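# Lift the bone from the tray onto the table

## Task

Remove the bone from the tray and set it down on the table next to the tray, while the apple, the ball and the root all stay inside the tray.

## Robot and tools

Robot: two arms in a physics simulation. left_arm carries a left hand and sits on the +y side; right_arm carries a right hand on the -y side. Calibrated bases in the scene frame: left_arm at (+0.025, +0.251, 0) m, turned slightly (quat_wxyz +1.000, 0, 0, -0.014); right_arm at (-0.016, -0.241, 0) m. A camera stand is fixed behind the arms. Loose objects may occasionally get nudged by something.

Scene frame: origin at table-top height, halfway between the nominal bases; +x points out over the table, +y toward left_arm, +z up. Reported positions (metres) and quaternions are in this frame. Each arm tracks a hand point about 0.15 m out from the wrist face and 0.05 m in front of the palm. Its +z runs along the straight fingers, +y out of the palm, +x across the palm away from the thumb on the right hand (toward the thumb on the left hand). Straight fingers extend 6 to 7 cm past the point and lie 6 cm behind it along -y. A wrist bracket on the little-finger side can strike things.

One row = 28 numbers, each in [-1, 1], always for both arms: left_arm dx, dy, dz, rx, ry, rz; left hand little, ring, middle, index, thumb_bend, thumb_turn, force_limit, speed; then the same 14 for right_arm. The six pose numbers are an offset, not a pose: measured from that arm's Hand target as it stood when the action or move began, along the Hand target's own axes. 1.0 equals 0.6 m or 180 degrees; rx, ry, rz form one rotation vector. Every row of an action counts from the same start, so repeating an offset in a new call moves further. All six zero re-requests the current Hand target. The six finger numbers are absolute targets: +1 open/straight, -1 closed; thumb_turn -1 places the thumb opposite the fingers, +1 beside the palm. force_limit maps -1..+1 to roughly 0..10 N at the fingertip (0..15 N for the two thumb motors). speed rises from nearly 0 at -1 to full at +0.48 and above. No value means unchanged: to keep a hand as is, resend the eight numbers of its last executed row (before any, use hand_measured plus hand_force_limit and hand_speed).

execute_actions: actions is a list of actions; each action is a table of up to 15 rows, one per 1/30 s step, and a short table repeats its final row. cameras optionally lists camera names, ["all"], or []; images come by default only with an empty actions list.

move: target is one 28-number row or a list of up to 15 rows, every row an offset from the same starting Hand targets. speed in m/s, 0.002 to 4.3, default 0.25 (turns at twice that in rad/s), one value or one per target. blend in metres rounds corners between listed targets; 0 stops at each. blocking=false returns after about 0.5 s while motion continues. Paths are straight, capped at 10 s, and do not avoid obstacles or the other arm. Faster moves hit harder and stray more; avoid routing a hand near its own base. The result adds a move: line with the ending (done, off_target, moving, held, fault) and limits (paced = clipped, held = steps withheld).

wait: seconds 0 to 10, arms keep their last command. stop: brakes a running move. zoom_image: camera (cam_high, cam_left_wrist, cam_right_wrist) and region [x0, y0, x1, y1] in pixels, at most 504 by 504, from the newest full image. show_instructions: shows reference pages. finished_scene: scene = the current scene's number; ends it irreversibly, so only call once the bone rests on the table and the rest are in the tray.

Results: end_effector_position and end_effector_quat_wxyz, Hand target (the last commanded pose after clipping, base for the next offsets), joint positions, velocities (may be summarized as within noise) and torques, plus per hand six-value lists in motor order: hand_measured, hand_stopped_by (moving, target, force, stalled, fault) and hand_load_n (positive = finger pushed open; a lost grip shows as load near 0), and hand_force_limit, hand_speed.

Behaviour: the controller limits commanded orientation to 40 degrees from the measured one per step. Hands often rest 1 to 3 cm (up to 5 cm) below target from friction and weight, not contact; resend the shortfall as an offset. Small turns can shift the point noticeably. Gripping: with the thumb turned in front, the hand holds objects about 3.5 to 6.5 cm thick, handles down to 2.5 cm. Close with speed at -0.94 or lower for a gentle grip. A motor starts only when its target changes by at least 0.002; to squeeze harder raise force_limit and send a more-closed target; to loosen send a more-open one.

Avoid: dropping the bone or releasing it while moving, hitting the table or tray hard, pressing the two hands together, knocking any object off the table, and long stretched or blocked holds that heat motors (MOTOR HOT at 85 °C; at 100 °C the arm goes limp for 30 to 60 s). Cameras: cam_high (fixed, overhead), cam_left_wrist, cam_right_wrist, all 896x504.

Each tool is called after "Call:" in YAML: its name, and indented under it one key for each argument.

Reference images:

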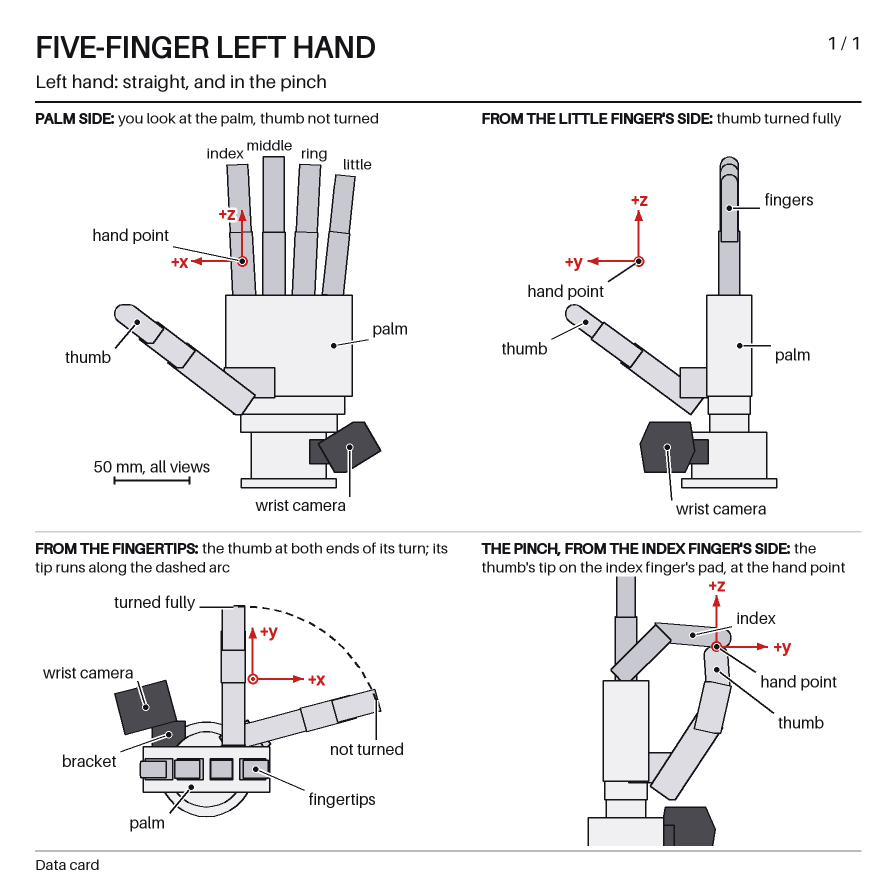

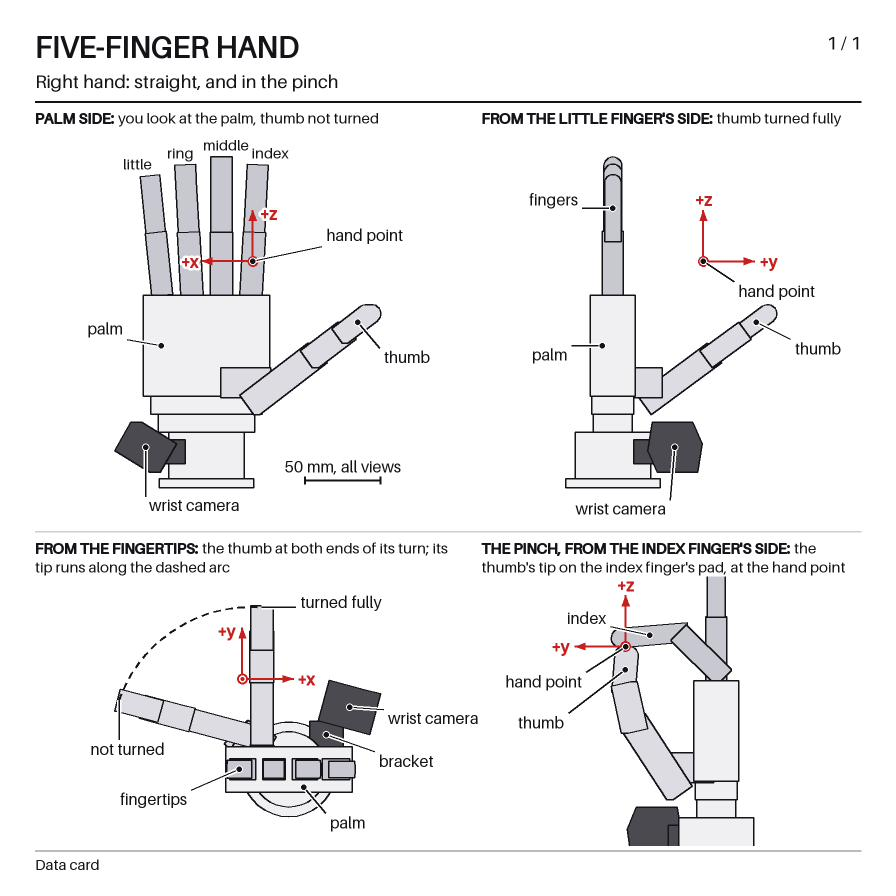

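## Session

Call:
execute_actions:
  actions: []

Scene clock: 0.00 s.
left_arm: end_effector_position=(+0.6935, +0.5864, +0.2185) hand_measured=(+1.000, +1.000, +1.000, +1.000, +1.000, +1.000) hand_load_n=(+0.0, +0.5, +0.0, +0.0, +0.0, +0.0) hand_stopped_by=(target, target, target, target, target, target) hand_force_limit=0.00 hand_speed=-0.80 end_effector_quat_wxyz=(+0.022, +0.926, +0.174, +0.334) | right_arm: end_effector_position=(+0.4090, -0.4033, +0.2865) hand_measured=(+1.000, +1.000, +1.000, +1.000, +1.000, +1.000) hand_load_n=(+0.0, +0.0, +0.0, +0.0, +0.0, +0.0) hand_stopped_by=(target, target, target, target, target, target) hand_force_limit=0.00 hand_speed=-0.80 end_effector_quat_wxyz=(+0.372, -0.372, +0.850, +0.004)
Joint positions: left_arm=[0.655 1.894 1.718 -0.778 0.312 -1.414] | right_arm=[-0.707 1.393 1.332 -1.124 -0.676 0.176]
Joint velocities: within noise
Joint torques (N m): no reading
Heat: left arm: hottest elbow 22 °C; right arm: hottest waist 25 °C.
Hand target: left_arm +0.6995, +0.5906, +0.2431; +0.013, +0.920, +0.169, +0.353 | right_arm +0.4138, -0.4073, +0.3014; +0.380, -0.377, +0.844, -0.012

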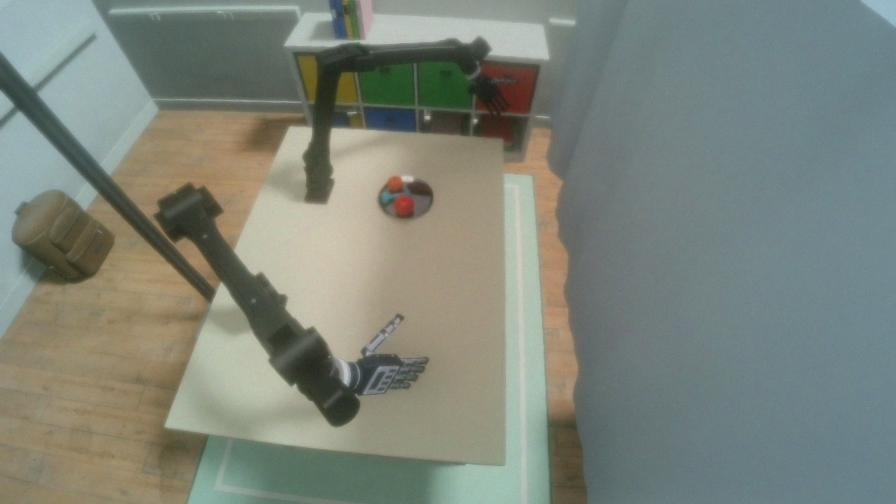

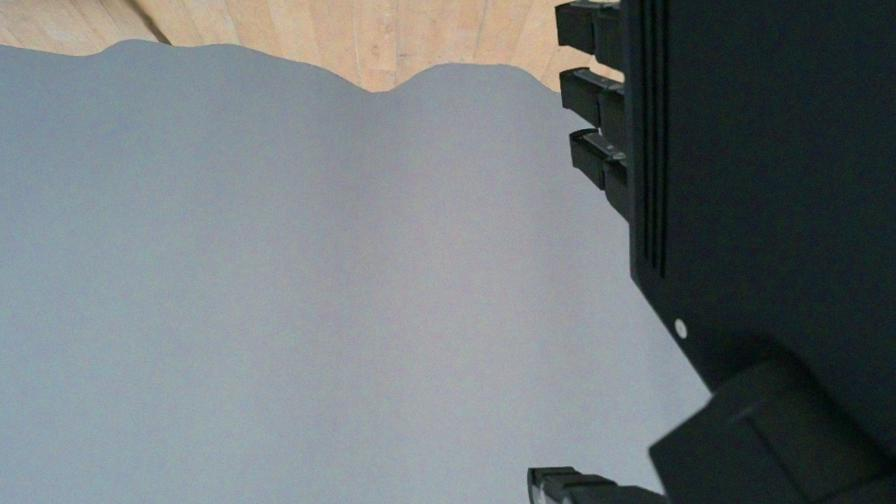

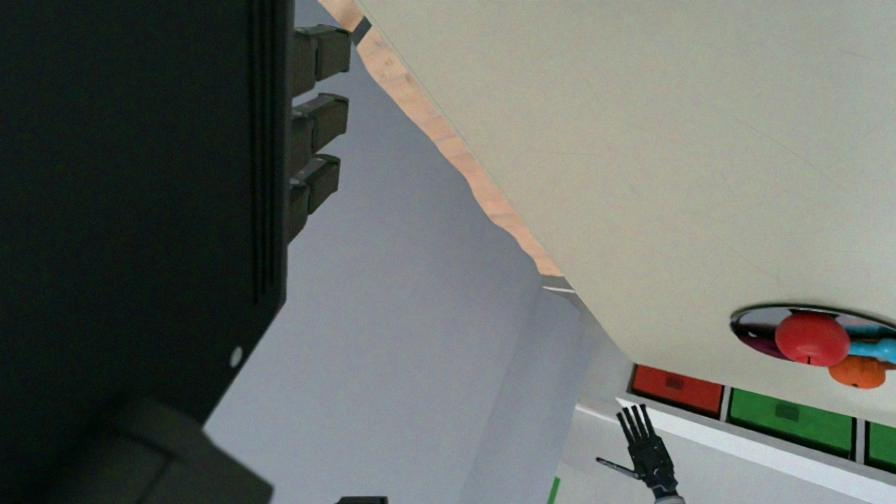

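Call:
zoom_image:
  camera: "cam_high"
  region: [350, 150, 460, 240]

Call:
zoom_image:
  camera: "cam_right_wrist"
  region: [700, 270, 896, 420]

Scaled by 4.582.

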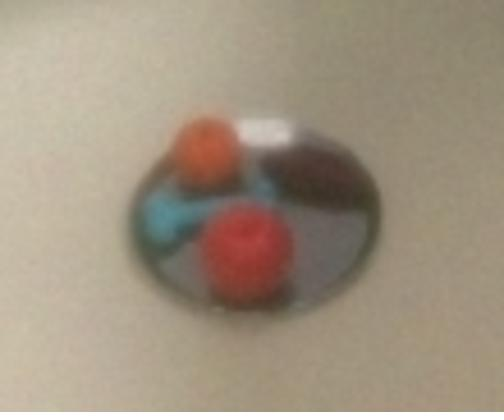

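Scaled by 2.571.

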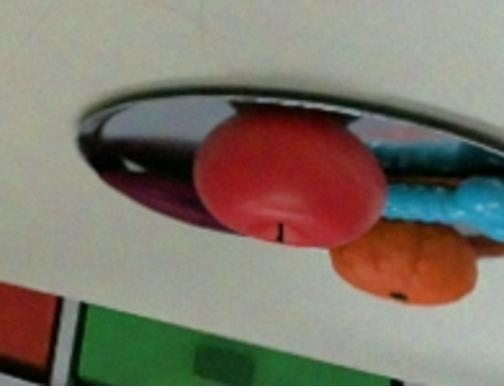

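Call:
move:
  target: [0,0,0,0,0,0,1,1,1,1,1,1,0,-0.8,-0.551,0.5747,0.4047,-0.2277,-0.1529,-0.6466,1,1,1,1,1,1,0,-0.8]
  speed: 0.3
  cameras: ["all"]

Scene clock: 206.87 s.
left_arm: end_effector_position=(+0.6935, +0.5864, +0.2185) hand_measured=(+1.000, +1.000, +1.000, +1.000, +1.000, +1.000) hand_load_n=(+0.0, +0.0, +0.0, +0.0, +0.0, +0.0) hand_stopped_by=(target, target, target, target, target, target) hand_force_limit=0.00 hand_speed=-0.80 end_effector_quat_wxyz=(+0.022, +0.926, +0.174, +0.334) | right_arm: end_effector_position=(+0.4874, +0.1114, +0.2167) hand_measured=(+1.000, +1.000, +1.000, +1.000, +1.000, +1.000) hand_load_n=(+0.0, +0.0, +0.0, +0.0, +0.0, +0.0) hand_stopped_by=(target, target, target, target, target, target) hand_force_limit=0.00 hand_speed=-0.80 end_effector_quat_wxyz=(-0.208, +0.978, -0.013, -0.017)
Joint positions: left_arm=[0.655 1.894 1.718 -0.778 0.312 -1.414] | right_arm=[0.545 1.991 2.099 -1.476 -0.371 -0.96]
Joint torques (N m): left_arm=[-0.03 -16.26 13.49 1.16 0.32 -0.06] | right_arm=[-0.56 -17.49 12.85 0.5 -0.22 -0.08]
Heat: left arm: hottest elbow 37 °C; right arm: hottest elbow 32 °C.
Hand target: left_arm +0.6995, +0.5906, +0.2431; +0.013, +0.920, +0.169, +0.353 | right_arm +0.4967, +0.1177, +0.2325; -0.217, +0.976, +0.000, +0.001
Off the commanded pose: left_arm 0.026 m, 3 deg | right_arm 0.019 m, 3 deg.
move: off_target (left_arm, right_arm)
camera_calibration:
cam_right_wrist: T_world_to_cam=[[0.188418, -0.895325, -0.403598, 0.0981866], [-0.860874, -0.348351, 0.370873, 0.386313], [-0.472646, 0.277568, -0.836398, 0.497324], [0, 0, 0, 1]] pos_world=[0.549125, 0.08444, 0.312316]

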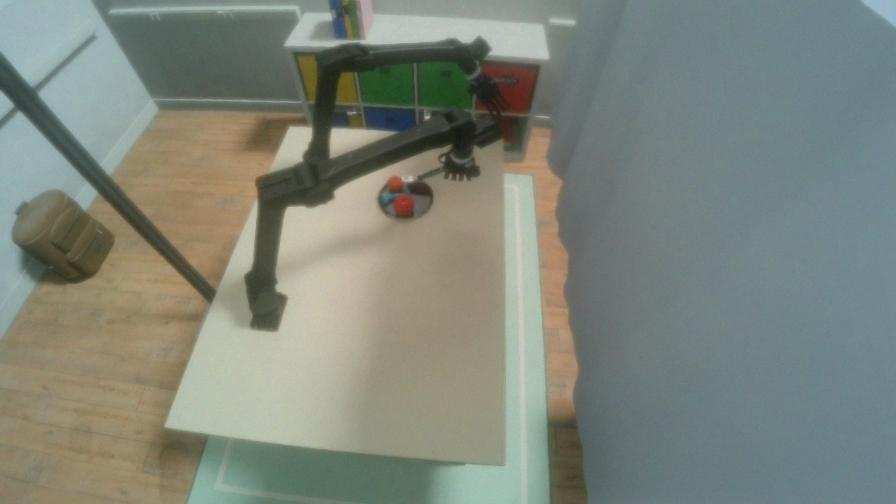

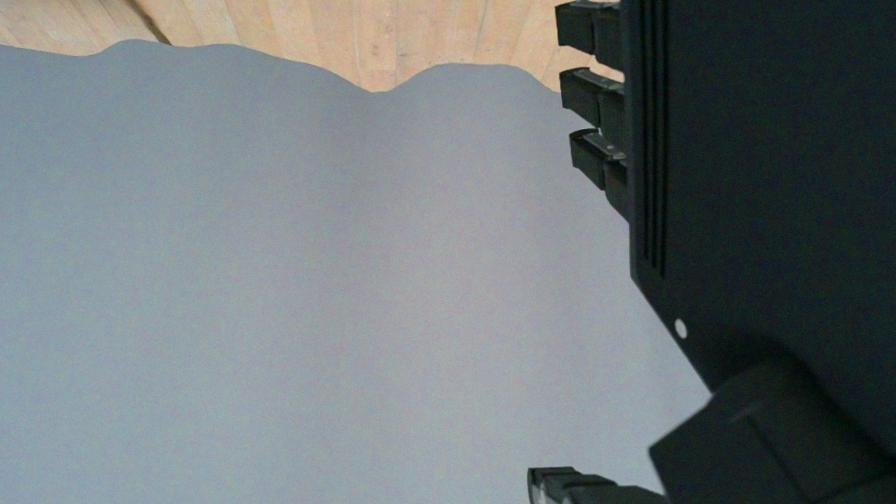

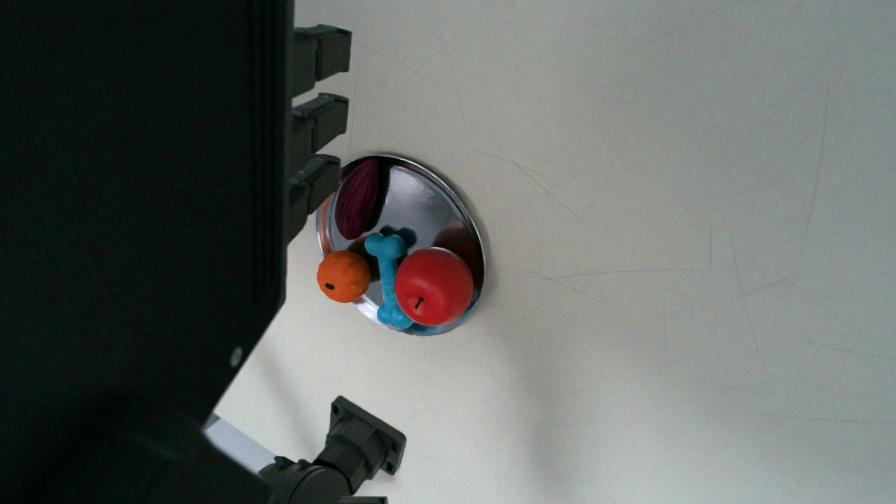

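Call:
zoom_image:
  camera: "cam_right_wrist"
  region: [290, 140, 510, 350]

Scaled by 2.291.

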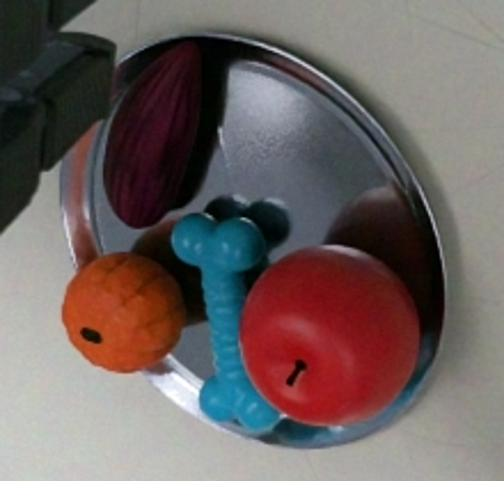

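Call:
move:
  target: [0,0,0,0,0,0,1,1,1,1,1,1,0,-0.8,-0.3628,-0.0775,0.2725,0.1984,0.1044,-0.1316,-1,-1,-1,0.16,1,-1,-0.4,0]
  speed: 0.25
  cameras: ["all"]

Scene clock: 500.00 s.
left_arm: end_effector_position=(+0.6935, +0.5864, +0.2185) hand_measured=(+1.000, +1.000, +1.000, +1.000, +1.000, +1.000) hand_load_n=(+0.0, +0.0, +0.0, +0.0, +0.0, +0.0) hand_stopped_by=(target, target, target, target, target, target) hand_force_limit=0.00 hand_speed=-0.80 end_effector_quat_wxyz=(+0.022, +0.926, +0.174, +0.334) | right_arm: end_effector_position=(+0.2815, +0.2213, +0.0928) hand_measured=(-1.000, -1.000, -1.000, +0.160, +1.000, -1.000) hand_load_n=(+0.0, +0.0, +0.0, +0.0, +0.0, +0.0) hand_stopped_by=(target, target, target, target, target, target) hand_force_limit=-0.40 hand_speed=0.00 end_effector_quat_wxyz=(-0.483, +0.838, +0.162, +0.194)
Joint positions: left_arm=[0.655 1.894 1.718 -0.778 0.312 -1.414] | right_arm=[0.89 1.475 0.812 0.134 -0.432 -0.812]
Joint torques (N m): left_arm=[0.03 -16.03 13.5 1.14 0.32 -0.08] | right_arm=[0.15 -11.11 7.95 3.12 -0.05 0.2]
Heat: left arm: hottest elbow 40 °C; right arm: hottest elbow 38 °C.
Hand target: left_arm +0.6995, +0.5906, +0.2431; +0.013, +0.920, +0.169, +0.353 | right_arm +0.2793, +0.2291, +0.1037; -0.494, +0.830, +0.161, +0.200
Off the commanded pose: left_arm 0.026 m, 3 deg | right_arm 0.014 m, 2 deg.
move: off_target (left_arm, right_arm)
camera_calibration:
cam_right_wrist: T_world_to_cam=[[0.639682, -0.452118, -0.621608, -0.0195252], [-0.744518, -0.565468, -0.35488, 0.375934], [-0.191051, 0.689808, -0.698329, 0.0826056], [0, 0, 0, 1]] pos_world=[0.308161, 0.146769, 0.17896]

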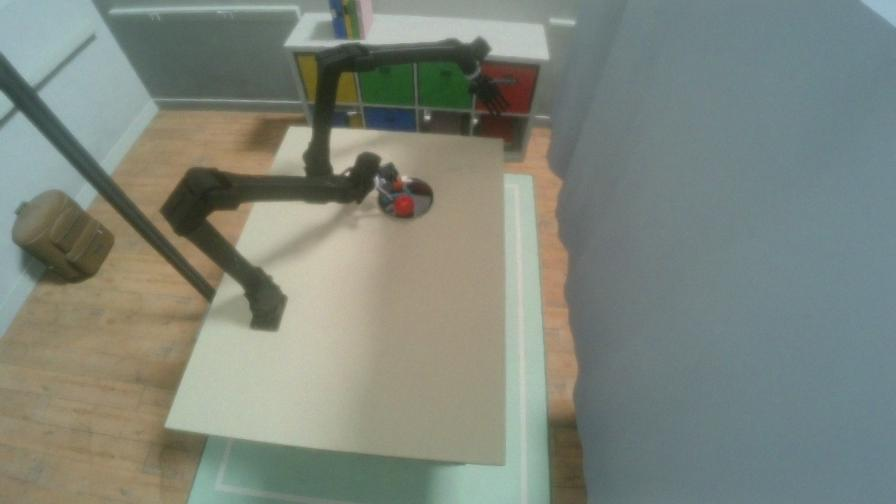

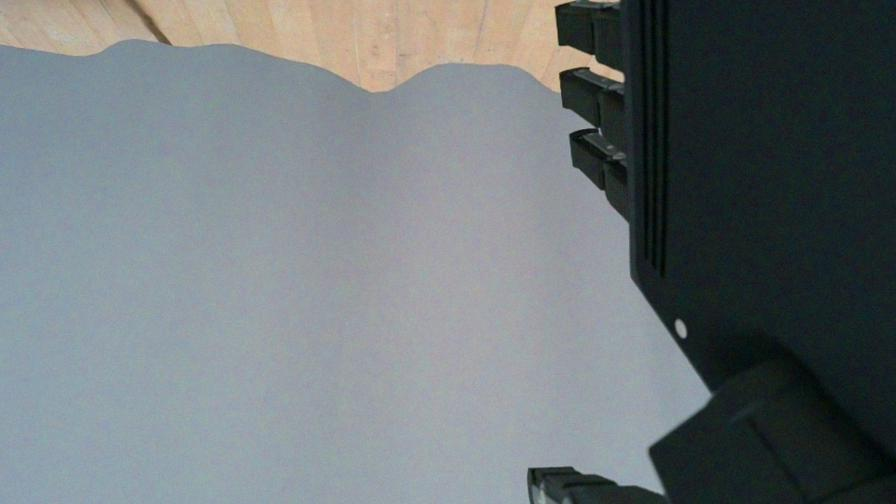

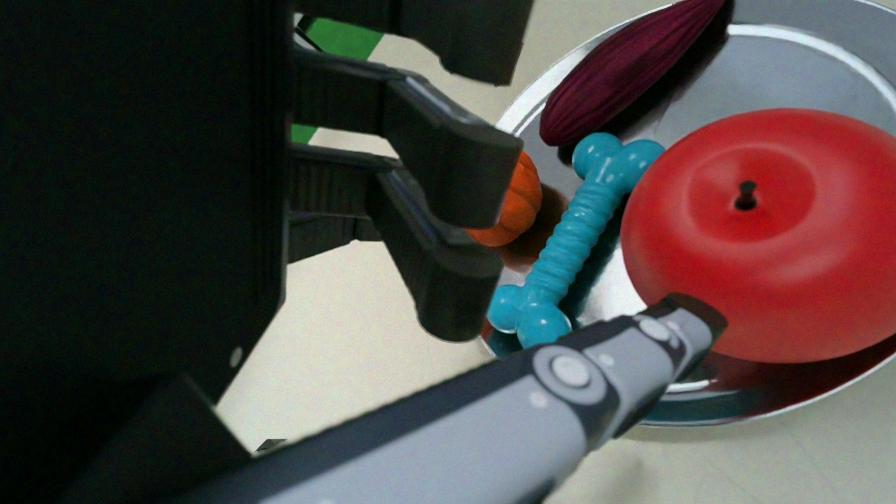

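Call:
move:
  target: [0,0,0,0,0,0,1,1,1,1,1,1,0,-0.8,-0.0493,0.0157,0.0517,0,0,0,-1,-1,-1,0.16,1,-1,-0.4,0]
  speed: 0.1
  cameras: ["cam_right_wrist"]

Scene clock: 526.90 s.
left_arm: end_effector_position=(+0.6935, +0.5864, +0.2185) hand_measured=(+1.000, +1.000, +1.000, +1.000, +1.000, +1.000) hand_load_n=(+0.0, +0.0, +0.0, +0.0, +0.0, +0.0) hand_stopped_by=(target, target, target, target, target, target) hand_force_limit=0.00 hand_speed=-0.80 end_effector_quat_wxyz=(+0.022, +0.926, +0.174, +0.334) | right_arm: end_effector_position=(+0.2654, +0.2413, +0.0625) hand_measured=(-1.000, -1.000, -1.000, +0.160, +1.000, -1.000) hand_load_n=(+0.0, +0.0, +0.0, +0.0, +0.0, +0.0) hand_stopped_by=(target, target, target, target, target, target) hand_force_limit=-0.40 hand_speed=0.00 end_effector_quat_wxyz=(-0.485, +0.836, +0.162, +0.197)
Joint positions: left_arm=[0.655 1.894 1.718 -0.778 0.312 -1.414] | right_arm=[0.949 1.551 0.788 0.255 -0.379 -0.781]
Joint torques (N m): left_arm=[0.09 -16.15 13.46 1.16 0.32 -0.05] | right_arm=[0.15 -10.64 7.71 3.18 -0.02 0.17]
Heat: left arm: hottest elbow 40 °C; right arm: hottest elbow 34 °C.
Hand target: left_arm +0.6995, +0.5906, +0.2431; +0.013, +0.920, +0.169, +0.353 | right_arm +0.2634, +0.2502, +0.0686; -0.494, +0.830, +0.161, +0.200
Off the commanded pose: left_arm 0.026 m, 3 deg | right_arm 0.011 m, 1 deg.
move: off_target (left_arm, right_arm)
camera_calibration:
cam_right_wrist: T_world_to_cam=[[0.643362, -0.448871, -0.620161, -0.0208658], [-0.742463, -0.563329, -0.362504, 0.363848], [-0.186636, 0.693668, -0.695695, 0.0422864], [0, 0, 0, 1]] pos_world=[0.29146, 0.166267, 0.148375]
Images, in order (width x height): cam_right_wrist 896x504.

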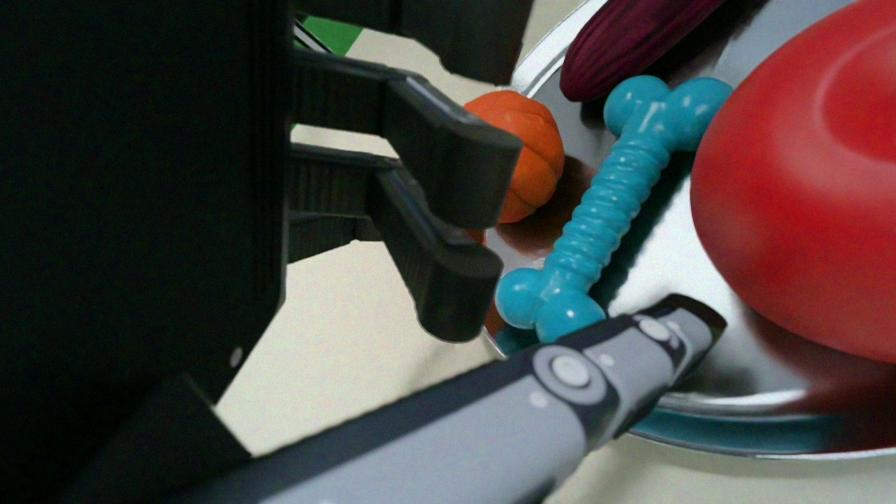

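Call:
zoom_image:
  camera: "cam_right_wrist"
  region: [400, 60, 760, 460]

Scaled by 1.260.

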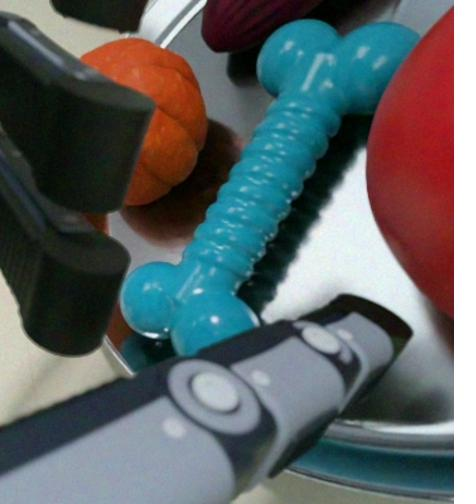

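Call:
move:
  target: [0,0,0,0,0,0,1,1,1,1,1,1,0,-0.8,-0.0215,0.0224,0.0208,0,0,0,-1,-1,-1,0.16,1,-1,-0.4,0]
  speed: 0.08
  cameras: ["cam_right_wrist"]

Scene clock: 596.07 s.
left_arm: end_effector_position=(+0.6935, +0.5864, +0.2185) hand_measured=(+1.000, +1.000, +1.000, +1.000, +1.000, +1.000) hand_load_n=(+0.0, -0.5, +0.0, +0.0, +0.0, +0.0) hand_stopped_by=(target, target, target, target, target, target) hand_force_limit=0.00 hand_speed=-0.80 end_effector_quat_wxyz=(+0.022, +0.926, +0.174, +0.334) | right_arm: end_effector_position=(+0.2648, +0.2451, +0.0424) hand_measured=(-1.000, -1.000, -1.000, +0.160, +1.000, -1.000) hand_load_n=(+0.0, +0.0, +0.0, +0.0, +0.0, +0.0) hand_stopped_by=(target, target, target, target, target, target) hand_force_limit=-0.40 hand_speed=0.00 end_effector_quat_wxyz=(-0.485, +0.836, +0.161, +0.199)
Joint positions: left_arm=[0.655 1.894 1.718 -0.778 0.312 -1.414] | right_arm=[0.957 1.603 0.775 0.325 -0.369 -0.776]
Joint torques (N m): left_arm=[-0.5 -15.97 13.48 1.13 0.32 -0.06] | right_arm=[0.44 -10.87 7.2 3.14 -0.01 0.17]
Heat: left arm: hottest elbow 41 °C; right arm: hottest elbow 31 °C.
Hand target: left_arm +0.6995, +0.5906, +0.2431; +0.013, +0.920, +0.169, +0.353 | right_arm +0.2605, +0.2542, +0.0468; -0.494, +0.830, +0.162, +0.200
Off the commanded pose: left_arm 0.026 m, 3 deg | right_arm 0.011 m, 1 deg.
move: off_target (left_arm, right_arm)
camera_calibration:
cam_right_wrist: T_world_to_cam=[[0.643346, -0.449301, -0.619867, -0.0310911], [-0.743402, -0.560088, -0.365589, 0.357813], [-0.18292, 0.69601, -0.694341, 0.0238205], [0, 0, 0, 1]] pos_world=[0.290359, 0.169858, 0.12808]
Images, in order (width x height): cam_right_wrist 896x504.

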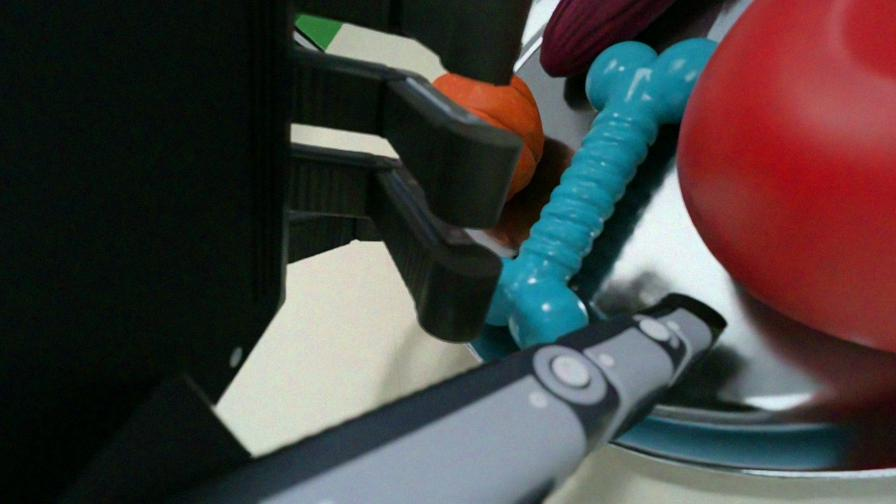

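Call:
move:
  target: [0,0,0,0,0,0,1,1,1,1,1,1,0,-0.8,-0.0237,0.012,0.0102,0,0,0,-1,-1,-1,0.16,1,-1,-0.4,0]
  speed: 0.06
  cameras: ["cam_right_wrist"]

Scene clock: 619.10 s.
left_arm: end_effector_position=(+0.6935, +0.5864, +0.2185) hand_measured=(+1.000, +1.000, +1.000, +1.000, +1.000, +1.000) hand_load_n=(+0.0, +0.0, +0.0, +0.0, +0.0, +0.0) hand_stopped_by=(target, target, target, target, target, target) hand_force_limit=0.00 hand_speed=-0.80 end_effector_quat_wxyz=(+0.022, +0.926, +0.174, +0.334) | right_arm: end_effector_position=(+0.2570, +0.2471, +0.0286) hand_measured=(-1.000, -1.000, -1.000, +0.160, +1.000, -1.000) hand_load_n=(+0.0, +0.0, +0.0, +0.0, +0.0, +0.0) hand_stopped_by=(target, target, target, target, target, target) hand_force_limit=-0.40 hand_speed=0.00 end_effector_quat_wxyz=(-0.486, +0.835, +0.162, +0.200)
Joint positions: left_arm=[0.655 1.894 1.718 -0.778 0.312 -1.414] | right_arm=[0.975 1.631 0.755 0.379 -0.354 -0.767]
Joint torques (N m): left_arm=[-0.09 -16.03 13.49 1.17 0.33 -0.06] | right_arm=[0.26 -10.75 6.82 3.21 -0.01 0.18]
Heat: left arm: hottest elbow 41 °C; right arm: hottest elbow 31 °C.
Hand target: left_arm +0.6995, +0.5906, +0.2431; +0.013, +0.920, +0.169, +0.353 | right_arm +0.2526, +0.2553, +0.0318; -0.494, +0.830, +0.161, +0.200
Off the commanded pose: left_arm 0.026 m, 3 deg | right_arm 0.010 m, 1 deg.
move: off_target (left_arm)
camera_calibration:
cam_right_wrist: T_world_to_cam=[[0.644789, -0.447455, -0.619702, -0.0345588], [-0.742324, -0.559848, -0.368138, 0.347926], [-0.182214, 0.697391, -0.69314, 0.0109866], [0, 0, 0, 1]] pos_world=[0.282559, 0.17166, 0.114284]
Images, in order (width x height): cam_right_wrist 896x504.

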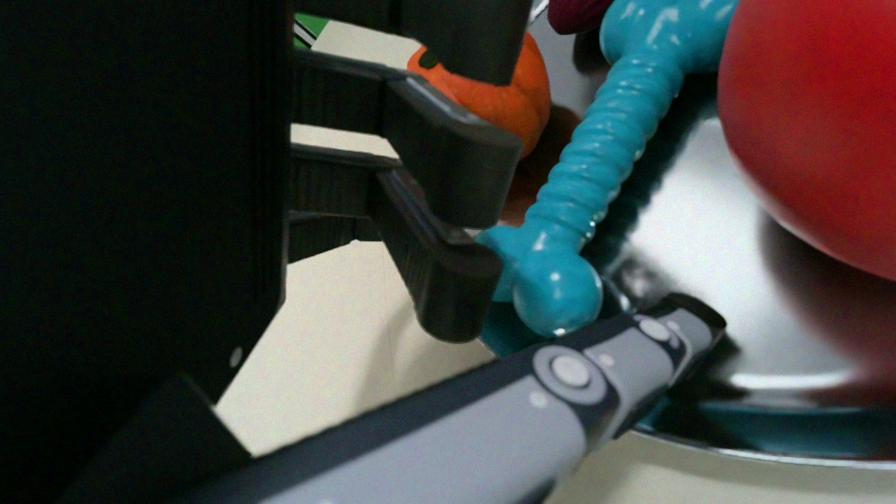

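Call:
move:
  target: [0,0,0,0,0,0,1,1,1,1,1,1,0,-0.8,0,0,0,0,0,0,-1,-1,-1,-0.24,0.2,-1,-0.4,-0.93]
  speed: 0.06
  cameras: ["cam_right_wrist"]

Scene clock: 628.80 s.
left_arm: end_effector_position=(+0.6935, +0.5864, +0.2185) hand_measured=(+1.000, +1.000, +1.000, +1.000, +1.000, +1.000) hand_load_n=(+0.0, +0.0, +0.0, +0.0, +0.0, +0.0) hand_stopped_by=(target, target, target, target, target, target) hand_force_limit=0.00 hand_speed=-0.80 end_effector_quat_wxyz=(+0.022, +0.926, +0.174, +0.334) | right_arm: end_effector_position=(+0.2572, +0.2470, +0.0286) hand_measured=(-1.000, -1.000, -1.000, -0.126, +0.848, -1.000) hand_load_n=(+0.0, +0.0, +0.0, +4.0, +4.5, -0.5) hand_stopped_by=(target, target, target, force, force, target) hand_force_limit=-0.40 hand_speed=-0.93 end_effector_quat_wxyz=(-0.486, +0.835, +0.161, +0.200)
Joint positions: left_arm=[0.655 1.894 1.718 -0.778 0.312 -1.414] | right_arm=[0.975 1.631 0.755 0.379 -0.353 -0.767]
Joint torques (N m): left_arm=[0.15 -16.15 13.48 1.14 0.32 -0.05] | right_arm=[0.38 -10.75 6.82 3.18 -0.04 0.17]
Heat: left arm: hottest elbow 41 °C; right arm: hottest elbow 30 °C.
Hand target: left_arm +0.6995, +0.5906, +0.2431; +0.013, +0.920, +0.169, +0.353 | right_arm +0.2527, +0.2553, +0.0317; -0.494, +0.830, +0.161, +0.200
Off the commanded pose: left_arm 0.026 m, 3 deg | right_arm 0.010 m, 1 deg.
move: off_target (left_arm)
camera_calibration:
cam_right_wrist: T_world_to_cam=[[0.644318, -0.448413, -0.6195, -0.0343945], [-0.742953, -0.559078, -0.368039, 0.347976], [-0.181316, 0.697394, -0.693373, 0.0108492], [0, 0, 0, 1]] pos_world=[0.282658, 0.171557, 0.114284]
Images, in order (width x height): cam_right_wrist 896x504.

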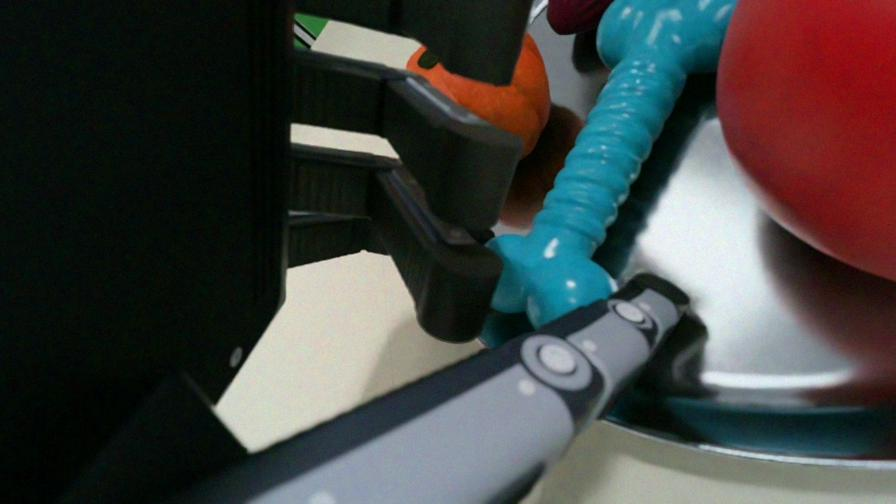

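Call:
zoom_image:
  camera: "cam_right_wrist"
  region: [440, 200, 720, 400]

Scaled by 1.800.

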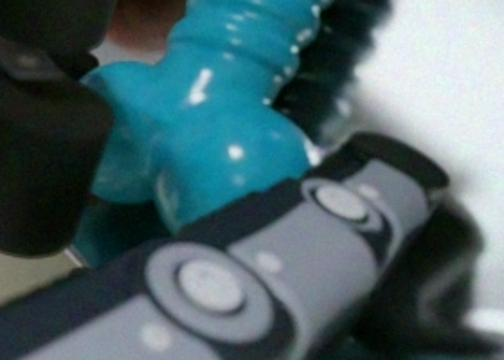

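Call:
move:
  target: [0,0,0,0,0,0,1,1,1,1,1,1,0,-0.8,0.0409,-0.0631,-0.0359,0,0,0,-1,-1,-1,-0.24,0.2,-1,-0.4,-0.93]
  speed: 0.08
  cameras: ["cam_right_wrist"]

Scene clock: 643.70 s.
left_arm: end_effector_position=(+0.6935, +0.5864, +0.2185) hand_measured=(+1.000, +1.000, +1.000, +1.000, +1.000, +1.000) hand_load_n=(+0.0, +0.0, +0.0, +0.0, +0.0, +0.0) hand_stopped_by=(target, target, target, target, target, target) hand_force_limit=0.00 hand_speed=-0.80 end_effector_quat_wxyz=(+0.022, +0.926, +0.174, +0.334) | right_arm: end_effector_position=(+0.2479, +0.2336, +0.0510) hand_measured=(-1.000, -1.000, -1.000, -0.126, +0.848, -1.000) hand_load_n=(+0.0, +0.0, +0.0, +4.0, +4.5, -0.5) hand_stopped_by=(target, target, target, force, force, target) hand_force_limit=-0.40 hand_speed=-0.93 end_effector_quat_wxyz=(-0.474, +0.846, +0.158, +0.187)
Joint positions: left_arm=[0.655 1.894 1.718 -0.778 0.312 -1.414] | right_arm=[0.975 1.539 0.755 0.247 -0.353 -0.765]
Joint torques (N m): left_arm=[0.09 -15.85 13.52 1.1 0.32 -0.05] | right_arm=[0.32 -12.16 10.78 2.03 -0.07 0.16]
Heat: left arm: hottest elbow 41 °C; right arm: hottest elbow 30 °C.
Hand target: left_arm +0.6995, +0.5906, +0.2431; +0.013, +0.920, +0.169, +0.353 | right_arm +0.2526, +0.2553, +0.0817; -0.494, +0.830, +0.161, +0.200
Off the commanded pose: left_arm 0.026 m, 3 deg | right_arm 0.038 m, 3 deg.
move: off_target (left_arm, right_arm)
camera_calibration:
cam_right_wrist: T_world_to_cam=[[0.628516, -0.469556, -0.620068, -0.0116541], [-0.752196, -0.569798, -0.330955, 0.344654], [-0.197912, 0.674424, -0.711325, 0.0444113], [0, 0, 0, 1]] pos_world=[0.275362, 0.160959, 0.13843]
Images, in order (width x height): cam_right_wrist 896x504.

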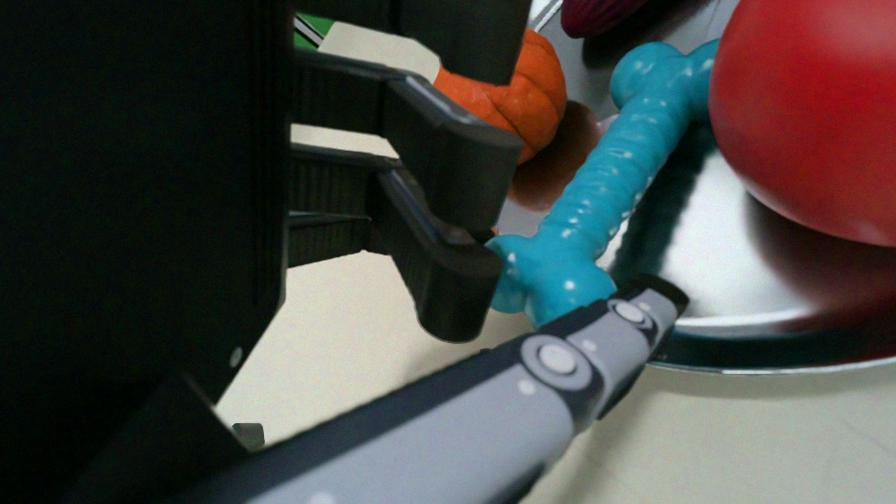

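Call:
move:
  target: [0,0,0,0,0,0,1,1,1,1,1,1,0,-0.8,0.0587,-0.1015,-0.0948,0,0,0,-1,-1,-1,-0.24,0.2,-1,-0.4,-0.93]
  speed: 0.1
  cameras: ["cam_right_wrist","cam_high"]

Scene clock: 650.23 s.
left_arm: end_effector_position=(+0.6935, +0.5864, +0.2185) hand_measured=(+1.000, +1.000, +1.000, +1.000, +1.000, +1.000) hand_load_n=(+0.0, +0.0, +0.0, +0.0, +0.0, +0.0) hand_stopped_by=(target, target, target, target, target, target) hand_force_limit=0.00 hand_speed=-0.80 end_effector_quat_wxyz=(+0.022, +0.926, +0.174, +0.334) | right_arm: end_effector_position=(+0.2364, +0.2180, +0.1345) hand_measured=(-1.000, -1.000, -1.000, -0.126, +0.848, -1.000) hand_load_n=(+0.0, +0.0, +0.0, +4.0, +4.5, -1.0) hand_stopped_by=(target, target, target, force, force, target) hand_force_limit=-0.40 hand_speed=-0.93 end_effector_quat_wxyz=(-0.473, +0.847, +0.159, +0.184)
Joint positions: left_arm=[0.655 1.894 1.718 -0.778 0.312 -1.414] | right_arm=[0.975 1.331 0.815 -0.027 -0.357 -0.765]
Joint torques (N m): left_arm=[-0.09 -15.97 13.49 1.22 0.31 -0.05] | right_arm=[-0.5 -10.34 12.79 2.03 -0.32 0.11]
Heat: left arm: hottest elbow 41 °C; right arm: hottest elbow 30 °C.
Hand target: left_arm +0.6995, +0.5906, +0.2431; +0.013, +0.920, +0.169, +0.353 | right_arm +0.2451, +0.2354, +0.1697; -0.494, +0.830, +0.161, +0.200
Off the commanded pose: left_arm 0.026 m, 3 deg | right_arm 0.040 m, 4 deg.
move: off_target (left_arm, right_arm)
camera_calibration:
cam_right_wrist: T_world_to_cam=[[0.627, -0.469823, -0.6214, 0.0405031], [-0.751955, -0.573433, -0.325176, 0.354798], [-0.203556, 0.67115, -0.712828, 0.114302], [0, 0, 0, 1]] pos_world=[0.264663, 0.145768, 0.222018]
Images, in order (width x height): cam_high 896x504, cam_right_wrist 896x504.

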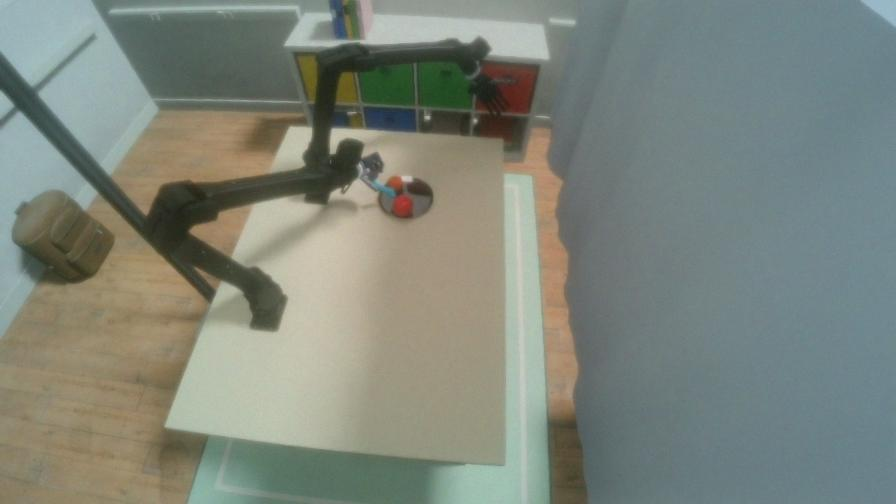

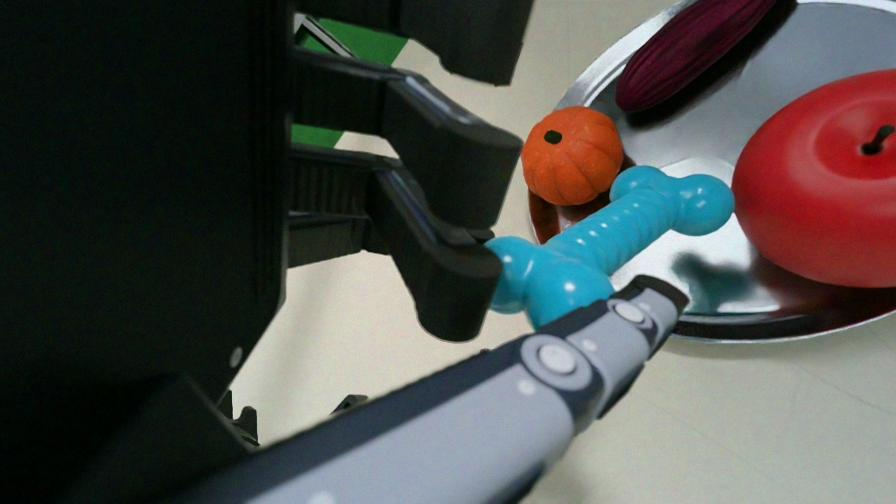

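Call:
move:
  target:
    - [0,0,0,0,0,0,1,1,1,1,1,1,0,-0.8,0.026,-0.0885,-0.0855,0,0,0,-1,-1,-1,-0.24,0.2,-1,-0.4,-0.93]
    - [0,0,0,0,0,0,1,1,1,1,1,1,0,-0.8,0.0772,0.1593,-0.3853,0,0,0,-1,-1,-1,-0.24,0.2,-1,-0.4,-0.93]
  speed: 0.12
  blend: [0.02,0]
  cameras: ["cam_right_wrist","cam_high"]

Scene clock: 665.03 s.
left_arm: end_effector_position=(+0.6935, +0.5864, +0.2185) hand_measured=(+1.000, +1.000, +1.000, +1.000, +1.000, +1.000) hand_load_n=(+0.0, +0.0, +0.0, +0.0, +0.0, +0.0) hand_stopped_by=(target, target, target, target, target, target) hand_force_limit=0.00 hand_speed=-0.80 end_effector_quat_wxyz=(+0.022, +0.926, +0.174, +0.334) | right_arm: end_effector_position=(+0.2815, -0.0077, +0.2066) hand_measured=(-1.000, -1.000, -1.000, -0.126, +0.848, -1.000) hand_load_n=(+0.0, +0.5, +0.0, +4.0, +4.5, -0.5) hand_stopped_by=(target, target, target, force, force, target) hand_force_limit=-0.40 hand_speed=-0.93 end_effector_quat_wxyz=(-0.494, +0.836, +0.154, +0.184)
Joint positions: left_arm=[0.655 1.894 1.718 -0.778 0.312 -1.414] | right_arm=[0.334 0.95 0.761 -0.608 -0.899 -1.213]
Joint torques (N m): left_arm=[-0.38 -16.09 13.46 1.18 0.31 -0.06] | right_arm=[-1.79 -5.01 10.86 1.52 -0.72 -0.14]
Heat: left arm: hottest elbow 41 °C; right arm: hottest elbow 33 °C.
Hand target: left_arm +0.6995, +0.5906, +0.2431; +0.013, +0.920, +0.169, +0.353 | right_arm +0.2900, -0.0099, +0.2198; -0.494, +0.830, +0.161, +0.200
Off the commanded pose: left_arm 0.026 m, 3 deg | right_arm 0.016 m, 2 deg.
move: off_target (left_arm, right_arm)
camera_calibration:
cam_right_wrist: T_world_to_cam=[[0.622991, -0.437884, -0.648182, -0.042011], [-0.753074, -0.559866, -0.345585, 0.287241], [-0.211569, 0.703426, -0.67855, 0.321781], [0, 0, 0, 1]] pos_world=[0.310565, -0.0839283, 0.29038]
Images, in order (width x height): cam_high 896x504, cam_right_wrist 896x504.

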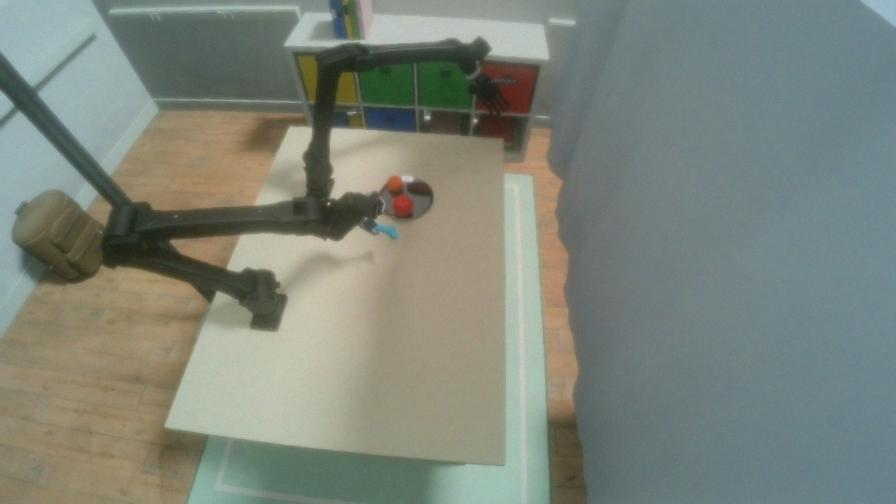

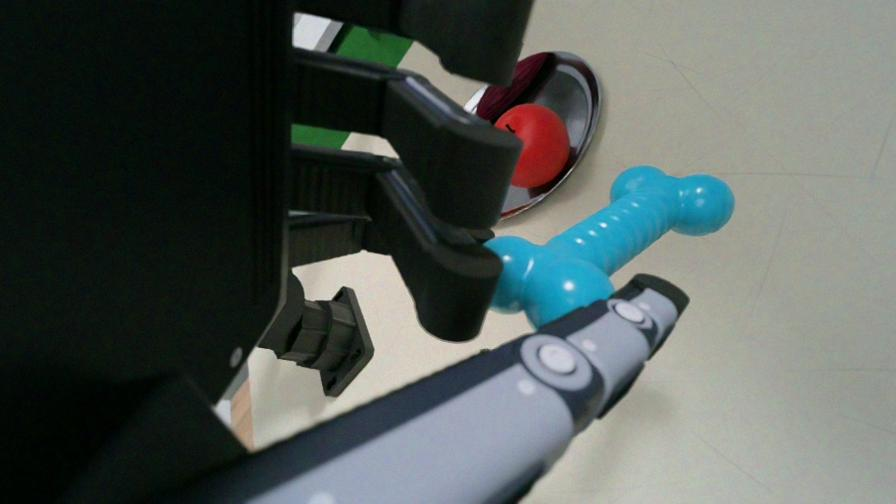

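Call:
move:
  target: [0,0,0,0,0,0,1,1,1,1,1,1,0,-0.8,-0.1023,0.1577,0.0898,0,0,0,-1,-1,-1,-0.24,0.2,-1,-0.4,-0.93]
  speed: 0.12
  cameras: ["cam_right_wrist"]

Scene clock: 681.23 s.
left_arm: end_effector_position=(+0.6935, +0.5864, +0.2185) hand_measured=(+1.000, +1.000, +1.000, +1.000, +1.000, +1.000) hand_load_n=(+0.0, +0.0, +0.0, +0.0, +0.0, +0.0) hand_stopped_by=(target, target, target, target, target, target) hand_force_limit=0.00 hand_speed=-0.80 end_effector_quat_wxyz=(+0.022, +0.926, +0.174, +0.334) | right_arm: end_effector_position=(+0.2797, -0.0089, +0.0897) hand_measured=(-1.000, -1.000, -1.000, -0.126, +0.848, -1.000) hand_load_n=(+0.0, +0.0, +0.0, +4.0, +4.5, -0.5) hand_stopped_by=(target, target, target, force, force, target) hand_force_limit=-0.40 hand_speed=-0.93 end_effector_quat_wxyz=(-0.494, +0.835, +0.156, +0.184)
Joint positions: left_arm=[0.655 1.894 1.718 -0.778 0.312 -1.414] | right_arm=[0.332 1.099 0.52 -0.22 -0.901 -1.221]
Joint torques (N m): left_arm=[0.09 -16.03 13.42 1.17 0.32 -0.06] | right_arm=[-1.73 -4.84 8.39 2.63 -0.69 -0.09]
Heat: left arm: hottest elbow 41 °C; right arm: hottest elbow 32 °C.
Hand target: left_arm +0.6995, +0.5906, +0.2431; +0.013, +0.920, +0.169, +0.353 | right_arm +0.2900, -0.0099, +0.0948; -0.494, +0.830, +0.161, +0.200
Off the commanded pose: left_arm 0.026 m, 3 deg | right_arm 0.012 m, 2 deg.
move: off_target (left_arm, right_arm)
camera_calibration:
cam_right_wrist: T_world_to_cam=[[0.627216, -0.436277, -0.645184, -0.118605], [-0.74963, -0.562918, -0.348106, 0.244177], [-0.211315, 0.701987, -0.680118, 0.242919], [0, 0, 0, 1]] pos_world=[0.308766, -0.0848186, 0.173691]
Images, in order (width x height): cam_right_wrist 896x504.

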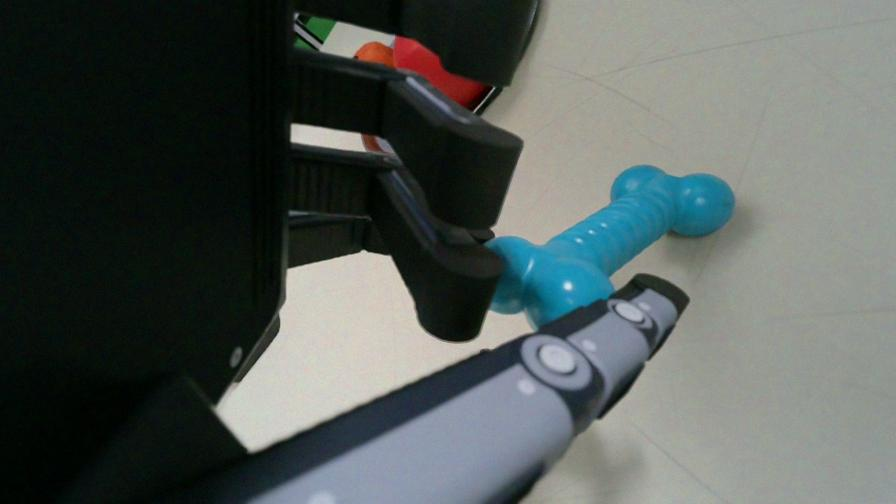

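Call:
move:
  target: [0,0,0,0,0,0,1,1,1,1,1,1,0,-0.8,-0.0327,0.0505,0.0287,0,0,0,-1,-1,-1,-0.24,0.2,-1,-0.4,-0.93]
  speed: 0.06
  cameras: ["cam_right_wrist"]

Scene clock: 685.93 s.
left_arm: end_effector_position=(+0.6935, +0.5864, +0.2185) hand_measured=(+1.000, +1.000, +1.000, +1.000, +1.000, +1.000) hand_load_n=(+0.0, +0.0, +0.0, +0.0, +0.0, +0.0) hand_stopped_by=(target, target, target, target, target, target) hand_force_limit=0.00 hand_speed=-0.80 end_effector_quat_wxyz=(+0.022, +0.926, +0.174, +0.334) | right_arm: end_effector_position=(+0.2806, -0.0083, +0.0518) hand_measured=(-1.000, -1.000, -1.000, -0.126, +0.848, -1.000) hand_load_n=(+0.0, +0.0, +0.0, +4.0, +4.5, -1.0) hand_stopped_by=(target, target, target, force, force, target) hand_force_limit=-0.40 hand_speed=-0.93 end_effector_quat_wxyz=(-0.494, +0.834, +0.158, +0.186)
Joint positions: left_arm=[0.655 1.894 1.718 -0.778 0.312 -1.414] | right_arm=[0.332 1.199 0.461 -0.056 -0.903 -1.221]
Joint torques (N m): left_arm=[0.09 -16.26 13.56 1.18 0.33 -0.06] | right_arm=[-1.73 -5.07 7.41 2.63 -0.63 -0.09]
Heat: left arm: hottest elbow 41 °C; right arm: hottest elbow 32 °C.
Hand target: left_arm +0.6995, +0.5906, +0.2431; +0.013, +0.920, +0.169, +0.353 | right_arm +0.2899, -0.0100, +0.0547; -0.494, +0.830, +0.161, +0.200
Off the commanded pose: left_arm 0.026 m, 3 deg | right_arm 0.010 m, 2 deg.
move: off_target (left_arm)
camera_calibration:
cam_right_wrist: T_world_to_cam=[[0.630457, -0.433903, -0.643625, -0.144373], [-0.747528, -0.562763, -0.352845, 0.231579], [-0.209108, 0.703581, -0.679152, 0.216317], [0, 0, 0, 1]] pos_world=[0.309366, -0.0845161, 0.135702]
Images, in order (width x height): cam_right_wrist 896x504.

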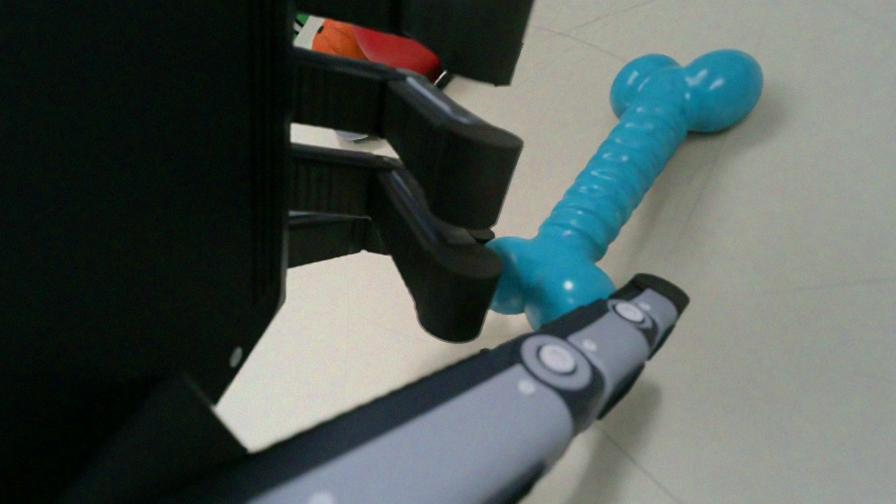

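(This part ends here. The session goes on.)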